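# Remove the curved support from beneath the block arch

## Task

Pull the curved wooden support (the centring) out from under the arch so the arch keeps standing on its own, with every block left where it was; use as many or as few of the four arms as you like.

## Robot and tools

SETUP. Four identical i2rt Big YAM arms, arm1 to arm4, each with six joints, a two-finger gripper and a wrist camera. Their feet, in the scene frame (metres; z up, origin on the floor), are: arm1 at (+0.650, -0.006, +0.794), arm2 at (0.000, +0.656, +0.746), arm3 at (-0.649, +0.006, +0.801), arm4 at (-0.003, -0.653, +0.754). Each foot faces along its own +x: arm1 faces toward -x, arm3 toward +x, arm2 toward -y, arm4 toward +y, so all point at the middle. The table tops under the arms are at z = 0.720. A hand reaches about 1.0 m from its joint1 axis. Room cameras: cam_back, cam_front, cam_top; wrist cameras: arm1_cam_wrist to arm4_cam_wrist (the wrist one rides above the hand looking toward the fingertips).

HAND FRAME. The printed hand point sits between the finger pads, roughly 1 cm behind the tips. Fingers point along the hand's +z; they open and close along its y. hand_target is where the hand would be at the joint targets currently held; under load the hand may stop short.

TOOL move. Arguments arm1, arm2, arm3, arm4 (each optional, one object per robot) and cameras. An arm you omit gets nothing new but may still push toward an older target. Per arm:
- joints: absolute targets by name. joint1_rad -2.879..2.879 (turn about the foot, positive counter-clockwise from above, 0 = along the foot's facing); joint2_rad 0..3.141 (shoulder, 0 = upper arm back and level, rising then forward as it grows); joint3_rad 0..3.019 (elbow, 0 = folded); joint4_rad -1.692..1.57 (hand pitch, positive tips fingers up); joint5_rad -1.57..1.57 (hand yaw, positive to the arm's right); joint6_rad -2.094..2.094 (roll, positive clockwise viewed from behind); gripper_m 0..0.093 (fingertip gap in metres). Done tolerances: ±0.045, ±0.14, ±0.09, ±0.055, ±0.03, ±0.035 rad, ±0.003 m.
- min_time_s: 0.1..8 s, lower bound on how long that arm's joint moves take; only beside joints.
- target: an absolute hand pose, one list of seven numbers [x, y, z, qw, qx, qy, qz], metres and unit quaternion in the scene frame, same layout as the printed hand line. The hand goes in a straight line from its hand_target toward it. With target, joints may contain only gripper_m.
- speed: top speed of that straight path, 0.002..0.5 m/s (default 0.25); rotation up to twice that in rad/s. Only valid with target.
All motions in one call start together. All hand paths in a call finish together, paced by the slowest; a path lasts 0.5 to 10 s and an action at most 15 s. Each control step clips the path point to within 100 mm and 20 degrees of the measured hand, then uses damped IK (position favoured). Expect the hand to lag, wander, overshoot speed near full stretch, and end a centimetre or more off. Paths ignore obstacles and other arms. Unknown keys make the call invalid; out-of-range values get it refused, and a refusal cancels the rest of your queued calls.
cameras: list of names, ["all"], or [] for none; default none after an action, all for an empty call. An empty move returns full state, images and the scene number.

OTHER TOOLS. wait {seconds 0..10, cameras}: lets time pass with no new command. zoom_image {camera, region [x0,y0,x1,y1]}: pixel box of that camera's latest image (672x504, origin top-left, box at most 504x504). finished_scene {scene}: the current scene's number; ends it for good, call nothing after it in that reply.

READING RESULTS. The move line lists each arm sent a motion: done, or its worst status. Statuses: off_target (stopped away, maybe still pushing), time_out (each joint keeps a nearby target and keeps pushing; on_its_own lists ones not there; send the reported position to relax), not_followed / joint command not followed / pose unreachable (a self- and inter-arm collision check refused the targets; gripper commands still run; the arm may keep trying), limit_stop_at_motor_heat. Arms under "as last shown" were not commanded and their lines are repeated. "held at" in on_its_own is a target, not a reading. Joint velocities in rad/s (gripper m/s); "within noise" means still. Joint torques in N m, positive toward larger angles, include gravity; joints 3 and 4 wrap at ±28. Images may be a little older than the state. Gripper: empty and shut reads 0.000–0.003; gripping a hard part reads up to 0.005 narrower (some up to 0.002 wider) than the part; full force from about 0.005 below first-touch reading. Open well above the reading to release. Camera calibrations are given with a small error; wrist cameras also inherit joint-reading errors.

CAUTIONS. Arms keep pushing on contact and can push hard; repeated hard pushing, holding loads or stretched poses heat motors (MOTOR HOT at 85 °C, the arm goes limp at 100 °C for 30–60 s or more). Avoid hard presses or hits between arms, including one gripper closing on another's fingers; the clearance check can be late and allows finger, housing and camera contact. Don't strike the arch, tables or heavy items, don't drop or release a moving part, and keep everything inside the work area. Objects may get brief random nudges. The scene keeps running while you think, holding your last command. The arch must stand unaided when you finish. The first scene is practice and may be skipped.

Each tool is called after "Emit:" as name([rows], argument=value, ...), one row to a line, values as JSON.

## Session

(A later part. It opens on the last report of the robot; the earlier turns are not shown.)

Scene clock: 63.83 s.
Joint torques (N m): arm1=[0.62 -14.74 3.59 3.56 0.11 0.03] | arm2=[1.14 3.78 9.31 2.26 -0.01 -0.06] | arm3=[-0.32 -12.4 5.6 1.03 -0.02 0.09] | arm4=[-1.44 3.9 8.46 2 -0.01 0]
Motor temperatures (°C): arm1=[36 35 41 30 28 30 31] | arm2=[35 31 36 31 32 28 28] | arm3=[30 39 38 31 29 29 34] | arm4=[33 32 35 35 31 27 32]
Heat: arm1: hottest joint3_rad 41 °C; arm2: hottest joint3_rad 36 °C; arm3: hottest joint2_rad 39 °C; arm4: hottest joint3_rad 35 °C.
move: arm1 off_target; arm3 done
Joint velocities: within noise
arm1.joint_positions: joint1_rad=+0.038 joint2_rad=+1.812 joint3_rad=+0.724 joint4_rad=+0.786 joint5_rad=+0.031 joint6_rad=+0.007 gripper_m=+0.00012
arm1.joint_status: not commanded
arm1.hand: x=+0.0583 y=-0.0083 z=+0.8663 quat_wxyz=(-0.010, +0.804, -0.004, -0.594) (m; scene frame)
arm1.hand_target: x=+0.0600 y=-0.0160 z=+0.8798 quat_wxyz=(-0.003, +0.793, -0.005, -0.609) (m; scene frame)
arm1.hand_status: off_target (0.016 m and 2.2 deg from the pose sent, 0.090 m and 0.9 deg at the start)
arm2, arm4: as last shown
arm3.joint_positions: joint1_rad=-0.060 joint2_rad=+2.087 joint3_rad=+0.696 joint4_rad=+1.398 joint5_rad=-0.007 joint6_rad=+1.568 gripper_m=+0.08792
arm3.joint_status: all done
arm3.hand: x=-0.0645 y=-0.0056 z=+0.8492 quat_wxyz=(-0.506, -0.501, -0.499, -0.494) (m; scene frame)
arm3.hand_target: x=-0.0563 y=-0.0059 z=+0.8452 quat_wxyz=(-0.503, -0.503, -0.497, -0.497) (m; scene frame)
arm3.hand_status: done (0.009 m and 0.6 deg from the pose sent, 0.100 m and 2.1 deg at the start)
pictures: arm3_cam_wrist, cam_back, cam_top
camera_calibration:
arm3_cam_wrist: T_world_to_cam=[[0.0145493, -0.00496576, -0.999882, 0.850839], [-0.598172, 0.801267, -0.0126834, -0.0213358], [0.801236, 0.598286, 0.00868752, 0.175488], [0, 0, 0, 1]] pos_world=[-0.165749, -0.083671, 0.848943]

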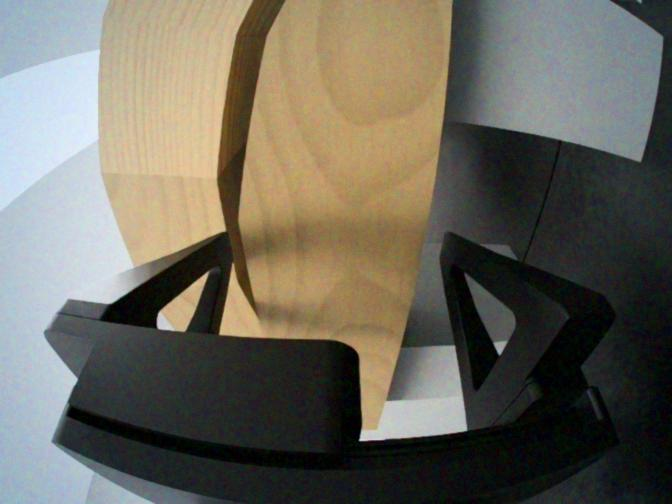

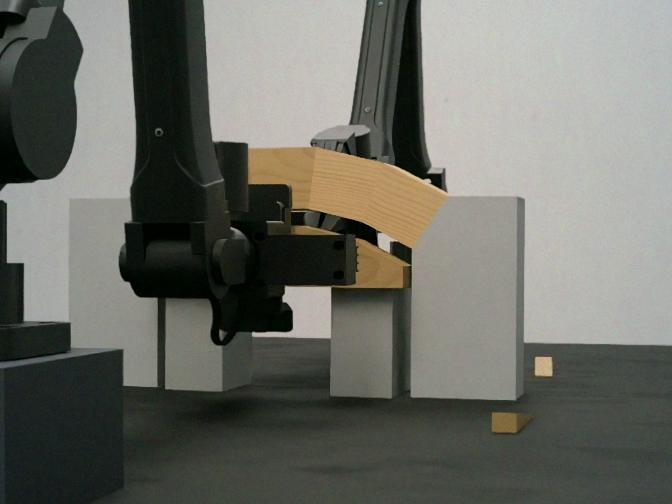

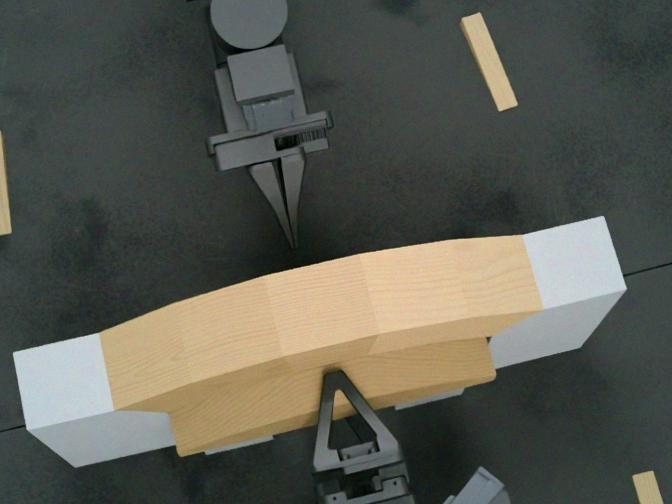

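Emit:
move(arm3={"joints":{"gripper_m":0.064}}, cameras=["arm3_cam_wrist"])

Emit:
move(arm3={"joints":{"gripper_m":0.050}}, cameras=["arm3_cam_wrist","cam_back"])

Scene clock: 64.60 s.
Joint torques (N m): arm1=[0.62 -14.56 3.58 3.54 0.11 0.03] | arm2=[1.14 3.9 9.35 2.3 -0.02 -0.05] | arm3=[-0.38 -12.28 5.63 1.05 -0.03 0.09] | arm4=[-0.79 3.9 8.65 2.14 -0.03 0.01]
Motor temperatures (°C): arm1=[36 35 41 30 28 30 31] | arm2=[35 31 36 31 32 28 28] | arm3=[30 39 38 31 29 29 34] | arm4=[33 32 35 35 31 27 32]
Heat: arm1: hottest joint3_rad 41 °C; arm2: hottest joint3_rad 36 °C; arm3: hottest joint2_rad 39 °C; arm4: hottest joint3_rad 35 °C.
move: arm3 done
Joint velocities: within noise
arm1, arm2, arm4: as last shown
arm3.joint_positions: joint1_rad=-0.060 joint2_rad=+2.087 joint3_rad=+0.696 joint4_rad=+1.398 joint5_rad=-0.007 joint6_rad=+1.568 gripper_m=+0.06417
arm3.joint_status: all done
arm3.hand: x=-0.0645 y=-0.0056 z=+0.8491 quat_wxyz=(-0.506, -0.501, -0.499, -0.494) (m; scene frame)
arm3.hand_target: x=-0.0563 y=-0.0060 z=+0.8451 quat_wxyz=(-0.503, -0.503, -0.497, -0.497) (m; scene frame)
arm3.hand_status: not commanded
pictures: arm3_cam_wrist
camera_calibration:
arm3_cam_wrist: T_world_to_cam=[[0.0141792, -0.00461522, -0.999889, 0.850812], [-0.598176, 0.801272, -0.012181, -0.021763], [0.80124, 0.598282, 0.00860067, 0.175562], [0, 0, 0, 1]] pos_world=[-0.165749, -0.0836707, 0.848942]

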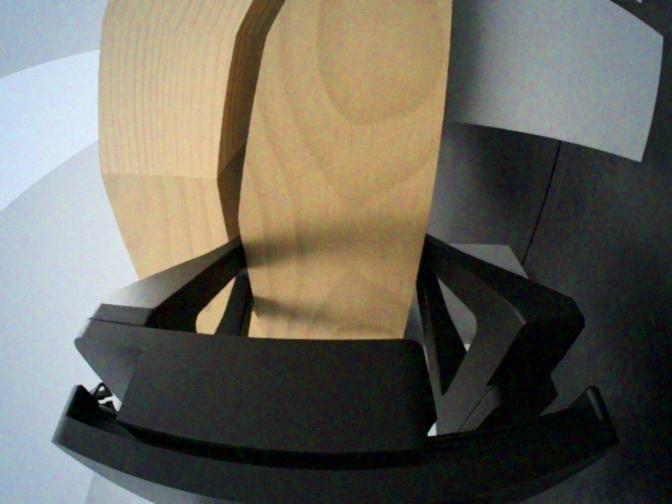

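Scene clock: 65.07 s.
Joint torques (N m): arm1=[0.5 -14.68 3.56 3.58 0.12 0.04] | arm2=[1.26 3.84 9.36 2.24 -0.03 -0.06] | arm3=[-0.32 -12.28 5.65 0.99 -0.01 0.07] | arm4=[-1.08 3.96 8.53 2.06 -0.01 0.02]
Motor temperatures (°C): arm1=[36 35 40 30 28 30 31] | arm2=[35 31 36 31 32 28 28] | arm3=[30 39 38 31 29 29 34] | arm4=[33 32 35 35 31 27 32]
Heat: arm1: hottest joint3_rad 40 °C; arm2: hottest joint3_rad 36 °C; arm3: hottest joint2_rad 39 °C; arm4: hottest joint3_rad 35 °C.
move: arm3 off_target
Joint velocities: within noise
arm1, arm2, arm4: as last shown
arm3.joint_positions: joint1_rad=-0.060 joint2_rad=+2.087 joint3_rad=+0.696 joint4_rad=+1.399 joint5_rad=-0.007 joint6_rad=+1.570 gripper_m=+0.05692
arm3.joint_status: gripper_m off_target (ended at +0.05695, target +0.05000)
arm3.hand: x=-0.0645 y=-0.0056 z=+0.8493 quat_wxyz=(-0.506, -0.501, -0.498, -0.495) (m; scene frame)
arm3.hand_target: x=-0.0563 y=-0.0060 z=+0.8451 quat_wxyz=(-0.503, -0.503, -0.497, -0.497) (m; scene frame)
arm3.hand_status: not commanded
pictures: arm3_cam_wrist, cam_back
camera_calibration:
arm3_cam_wrist: T_world_to_cam=[[0.0149424, -0.00309644, -0.999884, 0.850956], [-0.598166, 0.801291, -0.0114205, -0.0224075], [0.801233, 0.598267, 0.010121, 0.174268], [0, 0, 0, 1]] pos_world=[-0.165748, -0.083669, 0.848837]

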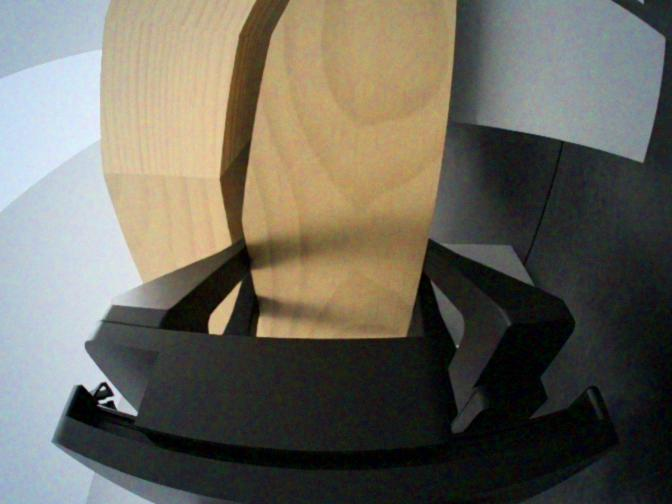

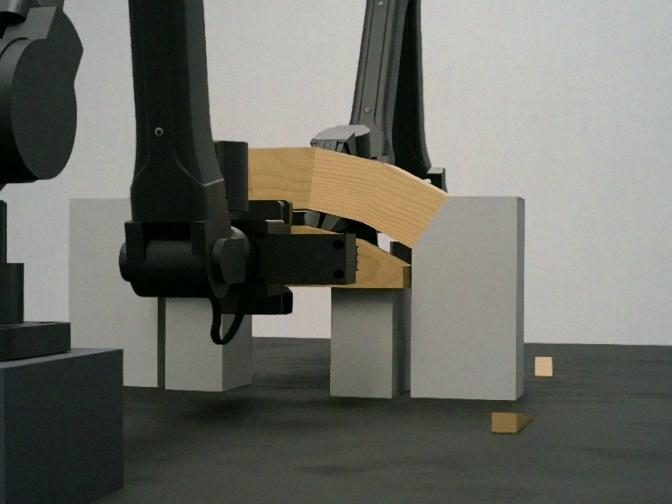

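Emit:
move(arm3={"target":[-0.1060,-0.0055,0.8490,0.503,0.503,0.497,0.497],"speed":0.06}, cameras=["arm3_cam_wrist","cam_back","cam_top"])

Scene clock: 66.70 s.
Joint torques (N m): arm1=[0.62 -14.56 3.58 3.55 0.11 0.03] | arm2=[1.38 3.66 9.35 2.24 -0.01 -0.05] | arm3=[-0.44 -13.86 0.32 1.7 -0.03 0.07] | arm4=[-1.32 4.13 8.57 2.09 0 0.01]
Motor temperatures (°C): arm1=[36 36 40 30 28 30 31] | arm2=[35 31 36 31 32 28 28] | arm3=[30 39 38 31 29 29 34] | arm4=[33 32 35 35 31 27 32]
Heat: arm1: hottest joint3_rad 40 °C; arm2: hottest joint3_rad 36 °C; arm3: hottest joint2_rad 39 °C; arm4: hottest joint3_rad 35 °C.
move: arm3 done
Joint velocities: within noise
arm1, arm2, arm4: as last shown
arm3.joint_positions: joint1_rad=-0.060 joint2_rad=+2.079 joint3_rad=+0.609 joint4_rad=+1.484 joint5_rad=-0.009 joint6_rad=+1.570 gripper_m=+0.05692
arm3.joint_status: not commanded
arm3.hand: x=-0.0969 y=-0.0047 z=+0.8483 quat_wxyz=(-0.507, -0.500, -0.497, -0.496) (m; scene frame)
arm3.hand_target: x=-0.1058 y=-0.0054 z=+0.8489 quat_wxyz=(-0.503, -0.503, -0.497, -0.497) (m; scene frame)
arm3.hand_status: done (0.009 m and 0.6 deg from the pose sent, 0.042 m and 0.5 deg at the start)
pictures: arm3_cam_wrist, cam_back, cam_top
camera_calibration:
arm3_cam_wrist: T_world_to_cam=[[0.020305, -0.0031966, -0.999789, 0.851011], [-0.599358, 0.800346, -0.0147315, -0.0398866], [0.800224, 0.59953, 0.0143351, 0.19601], [0, 0, 0, 1]] pos_world=[-0.198038, -0.0828704, 0.847434]

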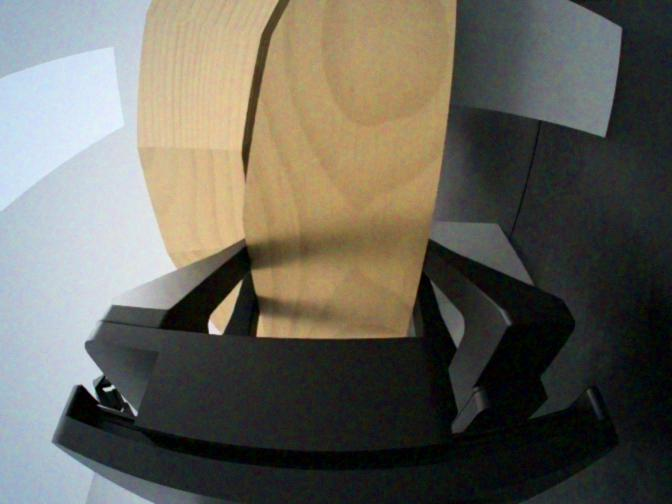

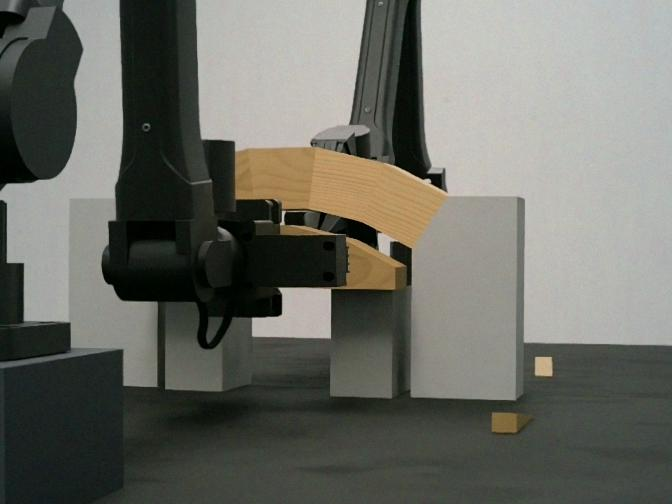

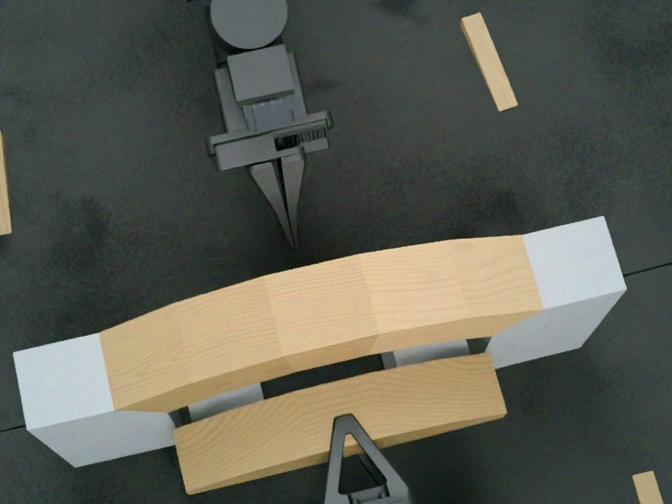

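Emit:
move(arm3={"target":[-0.1650,-0.0055,0.8720,0.503,0.503,0.497,0.497],"speed":0.14}, cameras=[])

Emit:
move(arm3={"target":[-0.2400,-0.0050,0.9500,0.503,0.503,0.497,0.497],"speed":0.2}, cameras=["cam_top"])

Emit:
move(arm3={"target":[-0.2250,-0.0050,0.9500,0.184,0.687,0.679,0.182],"speed":0.35}, cameras=["cam_top","arm3_cam_wrist"])

Scene clock: 68.10 s.
Joint torques (N m): arm1=[0.56 -14.68 3.58 3.55 0.11 0.02] | arm2=[1.2 3.66 9.37 2.29 -0.02 -0.04] | arm3=[-0.91 -14.21 1.48 3.23 -0.01 0.06] | arm4=[-0.79 3.84 8.58 2.04 0.02 0.05]
Motor temperatures (°C): arm1=[36 36 40 30 28 30 31] | arm2=[35 31 36 31 32 28 28] | arm3=[30 39 38 31 29 29 34] | arm4=[33 32 35 35 31 27 32]
Heat: arm1: hottest joint3_rad 40 °C; arm2: hottest joint3_rad 36 °C; arm3: hottest joint2_rad 39 °C; arm4: hottest joint3_rad 35 °C.
move: arm3 off_target
Joint velocities: within noise
arm1, arm2, arm4: as last shown
arm3.joint_positions: joint1_rad=-0.060 joint2_rad=+2.003 joint3_rad=+0.405 joint4_rad=+1.511 joint5_rad=-0.015 joint6_rad=+1.570 gripper_m=+0.05692
arm3.joint_status: not commanded
arm3.hand: x=-0.1702 y=-0.0022 z=+0.8397 quat_wxyz=(-0.479, -0.524, -0.523, -0.472) (m; scene frame)
arm3.hand_target: x=-0.1655 y=-0.0054 z=+0.8711 quat_wxyz=(-0.502, -0.504, -0.498, -0.496) (m; scene frame)
arm3.hand_status: off_target (0.033 m and 5.5 deg from the pose sent, 0.072 m and 0.6 deg at the start; a joint's target at an end of its range on 23 of 35 steps)
pictures: none
No camera images: "cameras" was empty.

Scene clock: 69.67 s.
Joint torques (N m): arm1=[0.56 -14.56 3.6 3.59 0.11 0.04] | arm2=[1.2 3.49 9.32 2.32 -0.03 -0.07] | arm3=[-1.08 -9.17 4.97 1.98 -0.01 0.07] | arm4=[-1.08 4.07 8.65 2.07 -0.01 0.04]
Motor temperatures (°C): arm1=[36 36 40 30 28 30 31] | arm2=[35 31 36 31 32 28 28] | arm3=[30 39 38 31 29 29 34] | arm4=[33 32 35 35 31 27 32]
Heat: arm1: hottest joint3_rad 40 °C; arm2: hottest joint3_rad 36 °C; arm3: hottest joint2_rad 39 °C; arm4: hottest joint3_rad 35 °C.
move: arm3 off_target
Joint velocities: within noise
arm1, arm2, arm4: as last shown
arm3.joint_positions: joint1_rad=-0.067 joint2_rad=+1.494 joint3_rad=+0.178 joint4_rad=+1.263 joint5_rad=-0.024 joint6_rad=+1.570 gripper_m=+0.05692
arm3.joint_status: not commanded
arm3.hand: x=-0.2438 y=-0.0011 z=+0.9286 quat_wxyz=(-0.487, -0.514, -0.515, -0.482) (m; scene frame)
arm3.hand_target: x=-0.2403 y=-0.0049 z=+0.9497 quat_wxyz=(-0.503, -0.503, -0.497, -0.497) (m; scene frame)
arm3.hand_status: off_target (0.022 m and 3.5 deg from the pose sent, 0.131 m and 5.5 deg at the start; a joint's target at an end of its range on 2 of 47 steps)
pictures: cam_top

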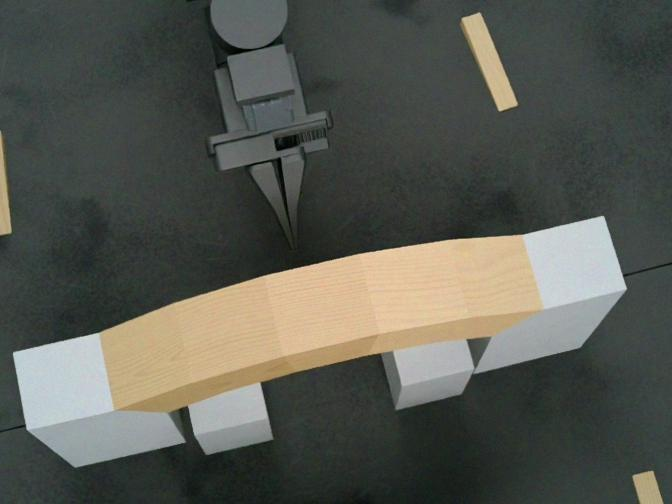

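Scene clock: 72.13 s.
Joint torques (N m): arm1=[0.62 -14.74 3.59 3.55 0.11 0.03] | arm2=[1.26 3.84 9.29 2.29 -0.01 -0.05] | arm3=[-0.73 -6.95 17.42 0.57 0.34 -0.07] | arm4=[-1.2 3.72 8.64 2 -0.02 0.04]
Motor temperatures (°C): arm1=[36 36 40 30 28 30 31] | arm2=[35 31 36 31 32 28 28] | arm3=[30 39 39 31 29 29 34] | arm4=[33 32 35 35 31 27 32]
Heat: arm1: hottest joint3_rad 40 °C; arm2: hottest joint3_rad 36 °C; arm3: hottest joint2_rad 39 °C; arm4: hottest joint3_rad 35 °C.
move: arm3 off_target
Joint velocities: within noise
arm1: as last shown
arm2.joint_positions: joint1_rad=+0.031 joint2_rad=+0.603 joint3_rad=+1.457 joint4_rad=-1.387 joint5_rad=-0.263 joint6_rad=+0.761 gripper_m=+0.09396
arm2.joint_status: not commanded
arm2.hand: x=+0.0421 y=+0.4486 z=+1.3126 quat_wxyz=(-0.497, -0.768, -0.393, +0.094) (m; scene frame)
arm2.hand_target: x=+0.0421 y=+0.4516 z=+1.3209 quat_wxyz=(-0.505, -0.763, -0.391, +0.098) (m; scene frame)
arm2.hand_status: not commanded
arm3.joint_positions: joint1_rad=-0.067 joint2_rad=+1.176 joint3_rad=+0.714 joint4_rad=-0.666 joint5_rad=-0.019 joint6_rad=+1.565 gripper_m=+0.05692
arm3.joint_status: not commanded
arm3.hand: x=-0.2616 y=-0.0015 z=+0.9099 quat_wxyz=(-0.151, -0.696, -0.684, -0.154) (m; scene frame)
arm3.hand_target: x=-0.2287 y=-0.0049 z=+0.9509 quat_wxyz=(-0.185, -0.687, -0.679, -0.182) (m; scene frame)
arm3.hand_status: off_target (0.054 m and 5.1 deg from the pose sent, 0.029 m and 56.6 deg at the start)
arm4.joint_positions: joint1_rad=-0.454 joint2_rad=+0.631 joint3_rad=+1.450 joint4_rad=-1.565 joint5_rad=-0.075 joint6_rad=-0.150 gripper_m=+0.09396
arm4.joint_status: not commanded
arm4.hand: x=+0.0668 y=-0.4724 z=+1.2759 quat_wxyz=(-0.346, +0.552, -0.728, -0.214) (m; scene frame)
arm4.hand_target: x=+0.0658 y=-0.4742 z=+1.2836 quat_wxyz=(-0.354, +0.550, -0.724, -0.218) (m; scene frame)
arm4.hand_status: not commanded
pictures: arm3_cam_wrist, cam_top
camera_calibration:
arm3_cam_wrist: T_world_to_cam=[[-0.900571, 0.0221617, -0.434144, 0.160374], [-0.249224, 0.791951, 0.557406, -0.569246], [0.356174, 0.610183, -0.707684, 0.865827], [0, 0, 0, 1]] pos_world=[-0.305827, -0.0810528, 0.999658]

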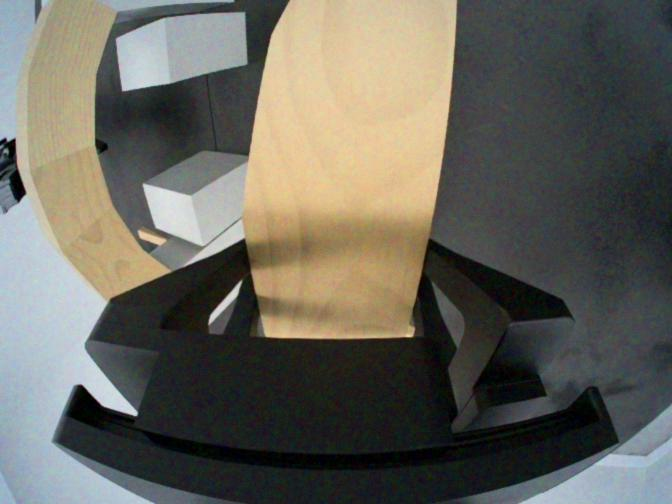

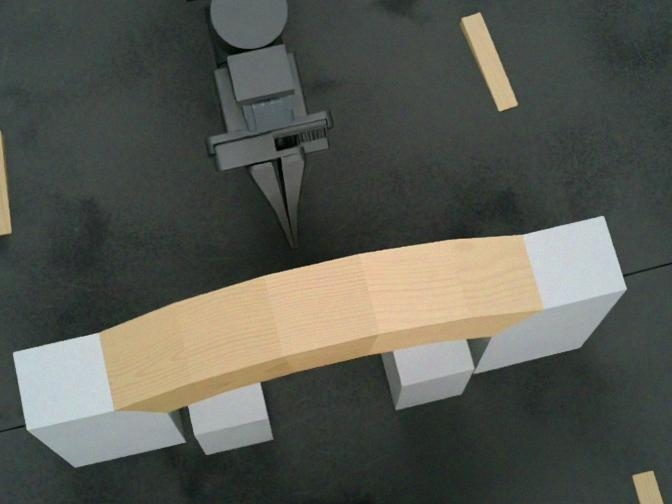

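Emit:
move(arm3={"target":[-0.2200,-0.0050,0.8700,0.0,0.711,0.703,0.0],"speed":0.35}, cameras=[])

Emit:
move(arm3={"target":[-0.2200,-0.0050,0.8000,0.0,0.711,0.703,0.0],"speed":0.2}, cameras=["cam_back","arm3_cam_wrist"])

Scene clock: 74.00 s.
Joint torques (N m): arm1=[0.62 -14.62 3.56 3.58 0.12 0.04] | arm2=[1.26 3.6 9.37 2.25 -0.02 -0.07] | arm3=[-0.32 -12.04 14.22 -0.83 0.37 -0.02] | arm4=[-1.2 4.25 8.61 2.1 -0.03 0.03]
Motor temperatures (°C): arm1=[36 36 40 30 28 30 31] | arm2=[35 31 36 31 32 28 28] | arm3=[30 39 40 31 29 29 34] | arm4=[33 32 35 35 31 27 32]
Heat: arm1: hottest joint3_rad 40 °C; arm2: hottest joint3_rad 36 °C; arm3: hottest joint3_rad 40 °C; arm4: hottest joint3_rad 35 °C.
move: arm3 off_target
Joint velocities: within noise
arm1, arm2, arm4: as last shown
arm3.joint_positions: joint1_rad=-0.067 joint2_rad=+1.583 joint3_rad=+0.995 joint4_rad=-1.037 joint5_rad=-0.010 joint6_rad=+1.564 gripper_m=+0.05692
arm3.joint_status: not commanded
arm3.hand: x=-0.2502 y=-0.0039 z=+0.8471 quat_wxyz=(+0.023, -0.715, -0.699, +0.020) (m; scene frame)
arm3.hand_target: x=-0.2216 y=-0.0049 z=+0.8706 quat_wxyz=(+0.000, -0.711, -0.703, +0.000) (m; scene frame)
arm3.hand_status: off_target (0.038 m and 3.6 deg from the pose sent, 0.058 m and 24.9 deg at the start)
pictures: none
No camera images: "cameras" was empty.

Scene clock: 75.23 s.
Joint torques (N m): arm1=[0.62 -14.51 3.59 3.58 0.11 0.03] | arm2=[1.32 3.66 9.33 2.29 -0.02 -0.04] | arm3=[-0.09 -13.33 8.5 0.1 0.35 -0.02] | arm4=[-0.97 4.25 8.62 2.06 0 0.03]
Motor temperatures (°C): arm1=[36 36 40 30 28 30 31] | arm2=[35 31 36 31 32 28 28] | arm3=[30 39 40 31 29 29 34] | arm4=[33 32 35 35 31 27 32]
Heat: arm1: hottest joint3_rad 40 °C; arm2: hottest joint3_rad 36 °C; arm3: hottest joint3_rad 40 °C; arm4: hottest joint3_rad 35 °C.
move: arm3 off_target
Joint velocities: within noise
arm1.joint_positions: joint1_rad=+0.038 joint2_rad=+1.812 joint3_rad=+0.724 joint4_rad=+0.786 joint5_rad=+0.031 joint6_rad=+0.007 gripper_m=+0.00012
arm1.joint_status: not commanded
arm1.hand: x=+0.0583 y=-0.0083 z=+0.8663 quat_wxyz=(-0.010, +0.804, -0.004, -0.594) (m; scene frame)
arm1.hand_target: x=+0.0600 y=-0.0160 z=+0.8798 quat_wxyz=(-0.003, +0.793, -0.005, -0.609) (m; scene frame)
arm1.hand_status: not commanded
arm2, arm4: as last shown
arm3.joint_positions: joint1_rad=-0.067 joint2_rad=+1.704 joint3_rad=+0.976 joint4_rad=-0.868 joint5_rad=-0.010 joint6_rad=+1.564 gripper_m=+0.05692
arm3.joint_status: not commanded
arm3.hand: x=-0.2311 y=-0.0049 z=+0.7926 quat_wxyz=(+0.013, -0.715, -0.699, +0.010) (m; scene frame)
arm3.hand_target: x=-0.2202 y=-0.0050 z=+0.8001 quat_wxyz=(+0.000, -0.711, -0.703, +0.000) (m; scene frame)
arm3.hand_status: off_target (0.013 m and 2.0 deg from the pose sent, 0.056 m and 3.6 deg at the start)
pictures: arm3_cam_wrist, cam_back
camera_calibration:
arm3_cam_wrist: T_world_to_cam=[[-0.99946, 0.0267962, 0.0190012, -0.245093], [0.0328209, 0.790507, 0.611573, -0.471368], [0.00136722, 0.611866, -0.79096, 0.758068], [0, 0, 0, 1]] pos_world=[-0.230526, -0.0846491, 0.892534]

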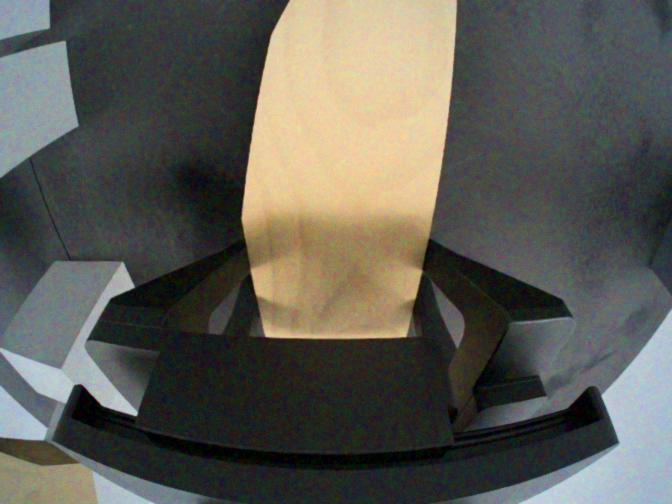

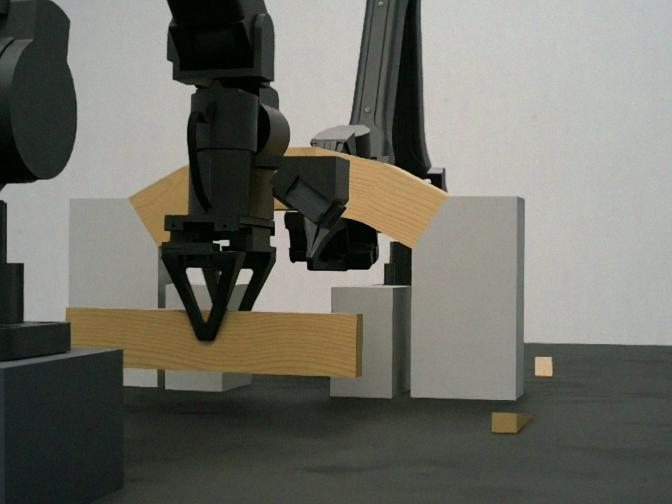

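Emit:
move(arm3={"target":[-0.2200,-0.0050,0.7770,0.0,0.711,0.703,0.0],"speed":0.15}, cameras=["cam_back"])

Emit:
move(arm3={"target":[-0.2200,-0.0050,0.7640,0.0,0.711,0.703,0.0],"speed":0.04}, cameras=["cam_back"])

Scene clock: 76.70 s.
Joint torques (N m): arm1=[0.5 -14.68 3.56 3.56 0.11 0.04] | arm2=[1.2 3.78 9.39 2.25 -0.02 -0.06] | arm3=[-0.21 -13.39 7.91 0.12 0.35 -0.01] | arm4=[-1.14 3.72 8.68 2.18 -0.02 0]
Motor temperatures (°C): arm1=[36 36 40 30 28 30 31] | arm2=[35 31 36 31 32 28 28] | arm3=[30 39 40 31 29 29 35] | arm4=[33 32 35 35 31 27 32]
Heat: arm1: hottest joint3_rad 40 °C; arm2: hottest joint3_rad 36 °C; arm3: hottest joint3_rad 40 °C; arm4: hottest joint3_rad 35 °C.
move: arm3 off_target
Joint velocities: within noise
arm1, arm2, arm4: as last shown
arm3.joint_positions: joint1_rad=-0.067 joint2_rad=+1.745 joint3_rad=+0.962 joint4_rad=-0.806 joint5_rad=-0.010 joint6_rad=+1.564 gripper_m=+0.05692
arm3.joint_status: not commanded
arm3.hand: x=-0.2293 y=-0.0051 z=+0.7721 quat_wxyz=(+0.010, -0.715, -0.699, +0.008) (m; scene frame)
arm3.hand_target: x=-0.2201 y=-0.0050 z=+0.7771 quat_wxyz=(+0.000, -0.711, -0.703, +0.000) (m; scene frame)
arm3.hand_status: off_target (0.011 m and 1.6 deg from the pose sent, 0.019 m and 2.0 deg at the start)
pictures: cam_back

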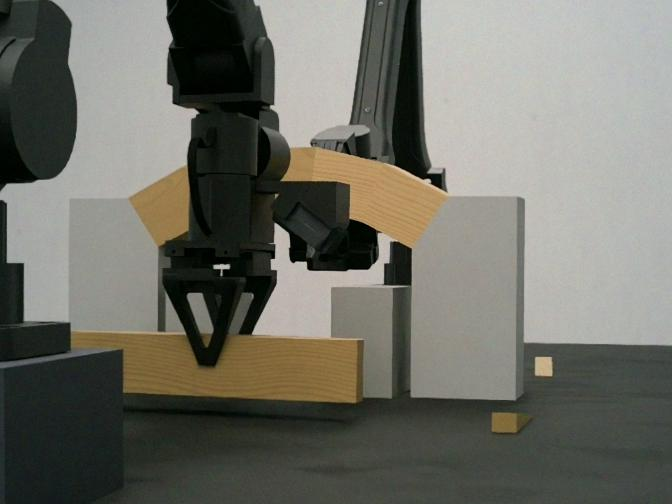

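Scene clock: 77.73 s.
Joint torques (N m): arm1=[0.56 -14.62 3.58 3.59 0.11 0.04] | arm2=[1.32 3.49 9.36 2.28 -0.01 -0.06] | arm3=[-0.09 -13.1 7.46 0.16 0.35 0] | arm4=[-1.2 4.07 8.61 2.18 -0.01 0.02]
Motor temperatures (°C): arm1=[36 36 40 30 28 30 31] | arm2=[35 31 36 31 32 28 28] | arm3=[30 39 40 31 29 29 35] | arm4=[33 32 36 35 31 27 32]
Heat: arm1: hottest joint3_rad 40 °C; arm2: hottest joint3_rad 36 °C; arm3: hottest joint3_rad 40 °C; arm4: hottest joint3_rad 36 °C.
move: arm3 done
Joint velocities: within noise
arm1, arm2, arm4: as last shown
arm3.joint_positions: joint1_rad=-0.067 joint2_rad=+1.768 joint3_rad=+0.955 joint4_rad=-0.772 joint5_rad=-0.010 joint6_rad=+1.564 gripper_m=+0.05692
arm3.joint_status: not commanded
arm3.hand: x=-0.2278 y=-0.0052 z=+0.7612 quat_wxyz=(+0.009, -0.715, -0.699, +0.006) (m; scene frame)
arm3.hand_target: x=-0.2202 y=-0.0050 z=+0.7641 quat_wxyz=(+0.000, -0.711, -0.703, +0.000) (m; scene frame)
arm3.hand_status: done (0.008 m and 1.4 deg from the pose sent, 0.012 m and 1.6 deg at the start)
pictures: cam_back

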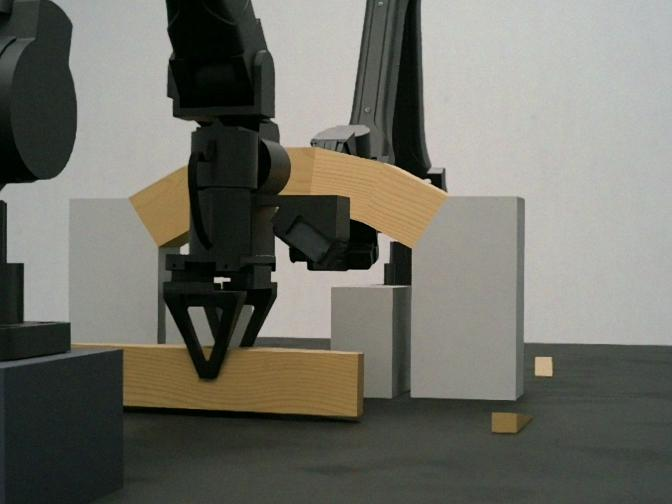

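Emit:
move(arm3={"target":[-0.2200,-0.0050,0.7560,0.0,0.711,0.703,0.0],"speed":0.03}, cameras=["cam_back"])

Emit:
zoom_image(camera="cam_back", region=[100, 330, 400, 460])

Scene clock: 78.83 s.
Joint torques (N m): arm1=[0.67 -14.74 3.6 3.55 0.11 0.03] | arm2=[1.32 3.6 9.33 2.21 -0.02 -0.05] | arm3=[-0.21 -12.92 7.04 0.29 0.32 0] | arm4=[-1.08 3.78 8.57 2.15 -0.01 0.03]
Motor temperatures (°C): arm1=[36 36 40 30 28 30 31] | arm2=[35 31 36 31 32 28 28] | arm3=[30 39 40 31 29 28 35] | arm4=[33 32 36 35 31 27 32]
Heat: arm1: hottest joint3_rad 40 °C; arm2: hottest joint3_rad 36 °C; arm3: hottest joint3_rad 40 °C; arm4: hottest joint3_rad 36 °C.
move: arm3 done
Joint velocities: within noise
arm1, arm2, arm4: as last shown
arm3.joint_positions: joint1_rad=-0.067 joint2_rad=+1.781 joint3_rad=+0.955 joint4_rad=-0.752 joint5_rad=-0.009 joint6_rad=+1.564 gripper_m=+0.05692
arm3.joint_status: not commanded
arm3.hand: x=-0.2252 y=-0.0054 z=+0.7559 quat_wxyz=(+0.006, -0.715, -0.699, +0.004) (m; scene frame)
arm3.hand_target: x=-0.2202 y=-0.0050 z=+0.7560 quat_wxyz=(+0.000, -0.711, -0.703, +0.000) (m; scene frame)
arm3.hand_status: done (0.005 m and 1.0 deg from the pose sent, 0.009 m and 1.4 deg at the start)
pictures: cam_back

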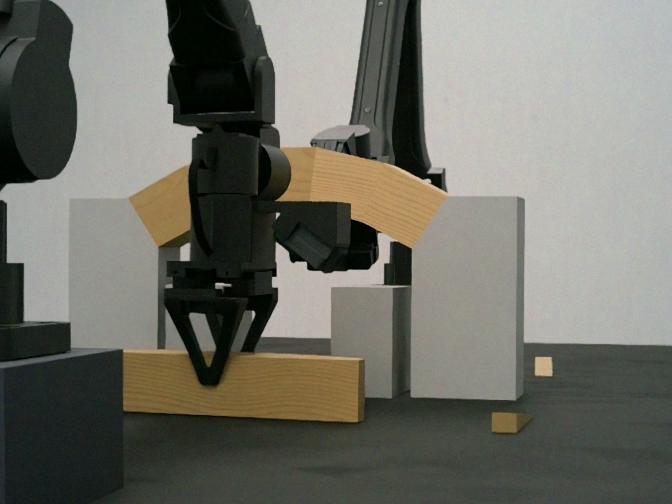

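Scaled by 1.680 from the camera's 672x504 image, which has a finer 960x720 frame.

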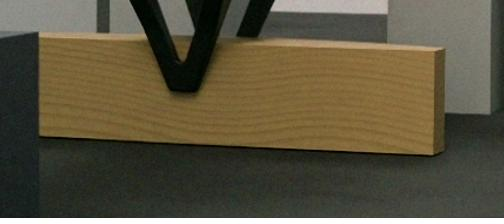

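Down. Release.

Emit:
move(arm3={"joints":{"gripper_m":0.064}}, cameras=[])

Emit:
move(arm3={"joints":{"gripper_m":0.09}}, cameras=["arm3_cam_wrist"])

Emit:
move(arm3={"target":[-0.2200,-0.0050,0.8800,0.0,0.711,0.703,0.0],"speed":0.2}, cameras=["cam_back","cam_top","cam_front","arm3_cam_wrist"])

Scene clock: 79.63 s.
Joint torques (N m): arm1=[0.67 -14.62 3.55 3.54 0.11 0.04] | arm2=[1.32 3.66 9.35 2.29 -0.01 -0.07] | arm3=[0.09 -13.51 7.13 0.21 0.33 -0.01] | arm4=[-1.2 3.66 8.61 2.15 0.01 0.05]
Motor temperatures (°C): arm1=[36 36 40 30 28 30 31] | arm2=[35 31 36 31 32 28 28] | arm3=[30 39 40 31 29 28 35] | arm4=[33 32 36 35 31 27 32]
Heat: arm1: hottest joint3_rad 40 °C; arm2: hottest joint3_rad 36 °C; arm3: hottest joint3_rad 40 °C; arm4: hottest joint3_rad 36 °C.
move: arm3 done
Joint velocities: within noise
arm1, arm2, arm4: as last shown
arm3.joint_positions: joint1_rad=-0.067 joint2_rad=+1.781 joint3_rad=+0.955 joint4_rad=-0.751 joint5_rad=-0.009 joint6_rad=+1.564 gripper_m=+0.06390
arm3.joint_status: all done
arm3.hand: x=-0.2248 y=-0.0054 z=+0.7559 quat_wxyz=(+0.006, -0.715, -0.699, +0.004) (m; scene frame)
arm3.hand_target: x=-0.2201 y=-0.0050 z=+0.7560 quat_wxyz=(+0.000, -0.711, -0.703, +0.000) (m; scene frame)
arm3.hand_status: not commanded
pictures: none
No camera images: "cameras" was empty.

Scene clock: 80.23 s.
Joint torques (N m): arm1=[0.5 -14.51 3.58 3.6 0.11 0.03] | arm2=[1.03 3.6 9.4 2.25 0 -0.07] | arm3=[-0.09 -12.86 7.02 0.21 0.32 -0.01] | arm4=[-1.2 4.54 8.68 2.11 -0.04 0.01]
Motor temperatures (°C): arm1=[36 36 40 30 28 30 31] | arm2=[35 31 36 31 32 28 28] | arm3=[30 39 40 31 29 28 35] | arm4=[33 32 36 35 31 27 32]
Heat: arm1: hottest joint3_rad 40 °C; arm2: hottest joint3_rad 36 °C; arm3: hottest joint3_rad 40 °C; arm4: hottest joint3_rad 36 °C.
move: arm3 done
Joint velocities: within noise
arm1, arm2, arm4: as last shown
arm3.joint_positions: joint1_rad=-0.067 joint2_rad=+1.781 joint3_rad=+0.955 joint4_rad=-0.751 joint5_rad=-0.009 joint6_rad=+1.564 gripper_m=+0.08983
arm3.joint_status: all done
arm3.hand: x=-0.2248 y=-0.0054 z=+0.7559 quat_wxyz=(+0.006, -0.715, -0.699, +0.004) (m; scene frame)
arm3.hand_target: x=-0.2201 y=-0.0050 z=+0.7560 quat_wxyz=(+0.000, -0.711, -0.703, +0.000) (m; scene frame)
arm3.hand_status: not commanded
pictures: arm3_cam_wrist
camera_calibration:
arm3_cam_wrist: T_world_to_cam=[[-0.999653, 0.0263188, -0.000831471, -0.223111], [0.0203185, 0.791063, 0.611398, -0.451369], [0.016749, 0.611169, -0.791323, 0.732992], [0, 0, 0, 1]] pos_world=[-0.226139, -0.085049, 0.855814]

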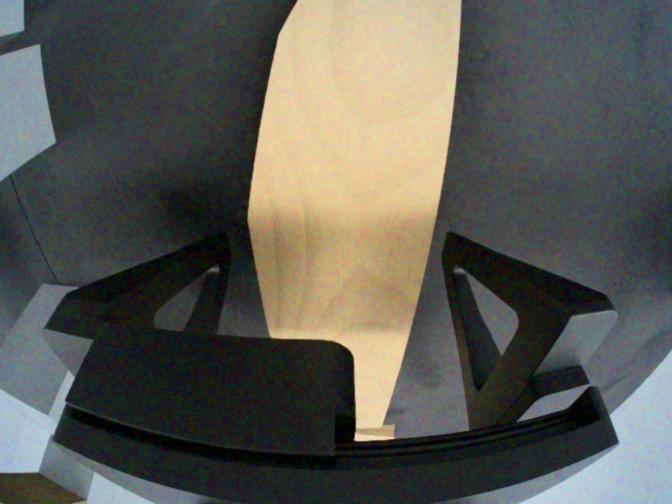

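Scene clock: 81.63 s.
Joint torques (N m): arm1=[0.62 -14.56 3.56 3.58 0.11 0.04] | arm2=[1.26 3.66 9.33 2.25 -0.02 -0.06] | arm3=[-0.15 -12.57 12.46 -0.77 0.33 -0.03] | arm4=[-1.08 3.84 8.55 1.98 -0.03 0.03]
Motor temperatures (°C): arm1=[36 36 40 30 28 30 31] | arm2=[35 31 36 31 32 28 28] | arm3=[30 39 40 31 28 28 34] | arm4=[33 32 36 35 31 27 32]
Heat: arm1: hottest joint3_rad 40 °C; arm2: hottest joint3_rad 36 °C; arm3: hottest joint3_rad 40 °C; arm4: hottest joint3_rad 36 °C.
move: arm3 off_target
Joint velocities: within noise
arm1: as last shown
arm2.joint_positions: joint1_rad=+0.031 joint2_rad=+0.603 joint3_rad=+1.457 joint4_rad=-1.387 joint5_rad=-0.263 joint6_rad=+0.761 gripper_m=+0.09396
arm2.joint_status: not commanded
arm2.hand: x=+0.0421 y=+0.4486 z=+1.3126 quat_wxyz=(-0.497, -0.768, -0.393, +0.094) (m; scene frame)
arm2.hand_target: x=+0.0421 y=+0.4516 z=+1.3209 quat_wxyz=(-0.505, -0.763, -0.391, +0.098) (m; scene frame)
arm2.hand_status: not commanded
arm3.joint_positions: joint1_rad=-0.067 joint2_rad=+1.578 joint3_rad=+1.034 joint4_rad=-1.066 joint5_rad=-0.009 joint6_rad=+1.564 gripper_m=+0.08992
arm3.joint_status: not commanded
arm3.hand: x=-0.2394 y=-0.0043 z=+0.8610 quat_wxyz=(+0.018, -0.715, -0.699, +0.015) (m; scene frame)
arm3.hand_target: x=-0.2209 y=-0.0049 z=+0.8802 quat_wxyz=(+0.000, -0.711, -0.703, +0.000) (m; scene frame)
arm3.hand_status: off_target (0.027 m and 2.8 deg from the pose sent, 0.124 m and 1.0 deg at the start)
arm4.joint_positions: joint1_rad=-0.454 joint2_rad=+0.631 joint3_rad=+1.450 joint4_rad=-1.565 joint5_rad=-0.075 joint6_rad=-0.150 gripper_m=+0.09396
arm4.joint_status: not commanded
arm4.hand: x=+0.0668 y=-0.4724 z=+1.2759 quat_wxyz=(-0.346, +0.552, -0.728, -0.214) (m; scene frame)
arm4.hand_target: x=+0.0658 y=-0.4742 z=+1.2836 quat_wxyz=(-0.354, +0.550, -0.724, -0.218) (m; scene frame)
arm4.hand_status: not commanded
pictures: arm3_cam_wrist, cam_back, cam_front, cam_top
camera_calibration:
arm3_cam_wrist: T_world_to_cam=[[-0.999101, 0.0265339, 0.0330653, -0.266742], [0.0412176, 0.790489, 0.611088, -0.510938], [-0.00992325, 0.611901, -0.790872, 0.808983], [0, 0, 0, 1]] pos_world=[-0.237415, -0.0840494, 0.96085]

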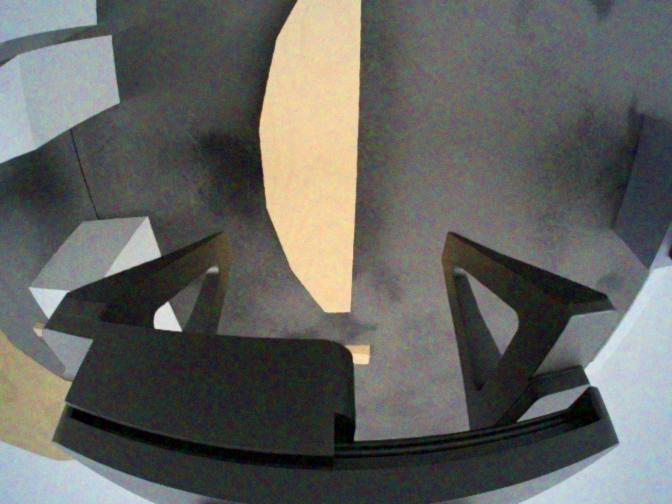

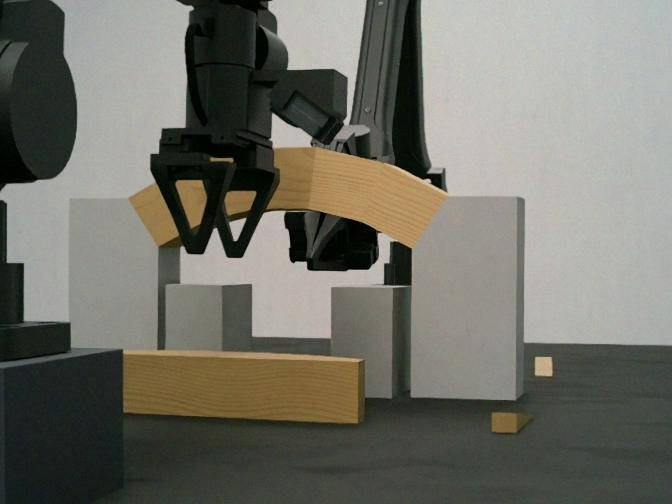

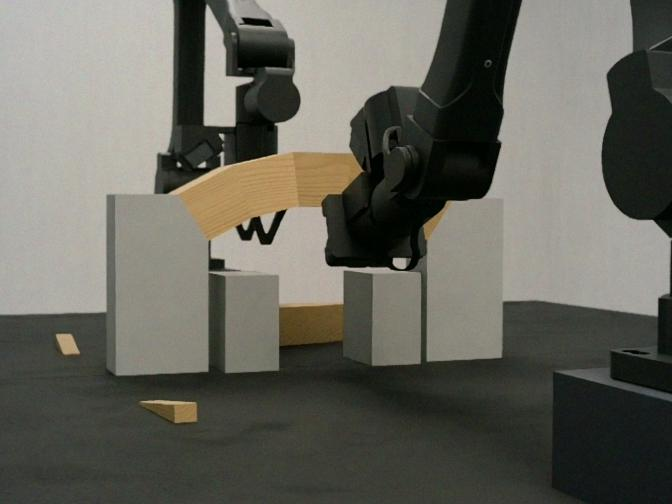

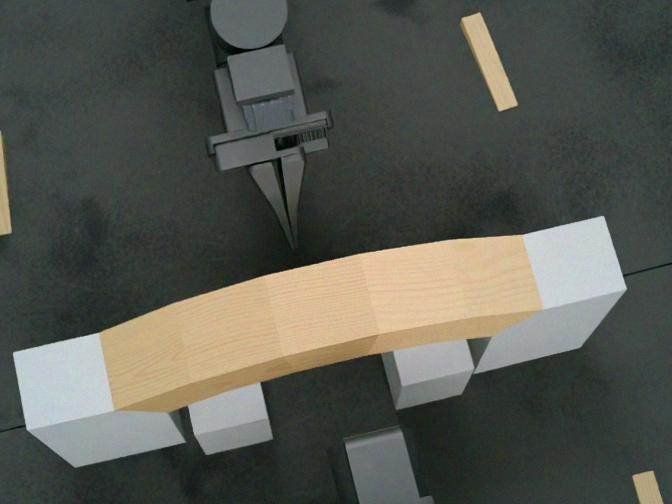

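Emit:
finished_scene(scene=2)

The scene is finished: the task was done.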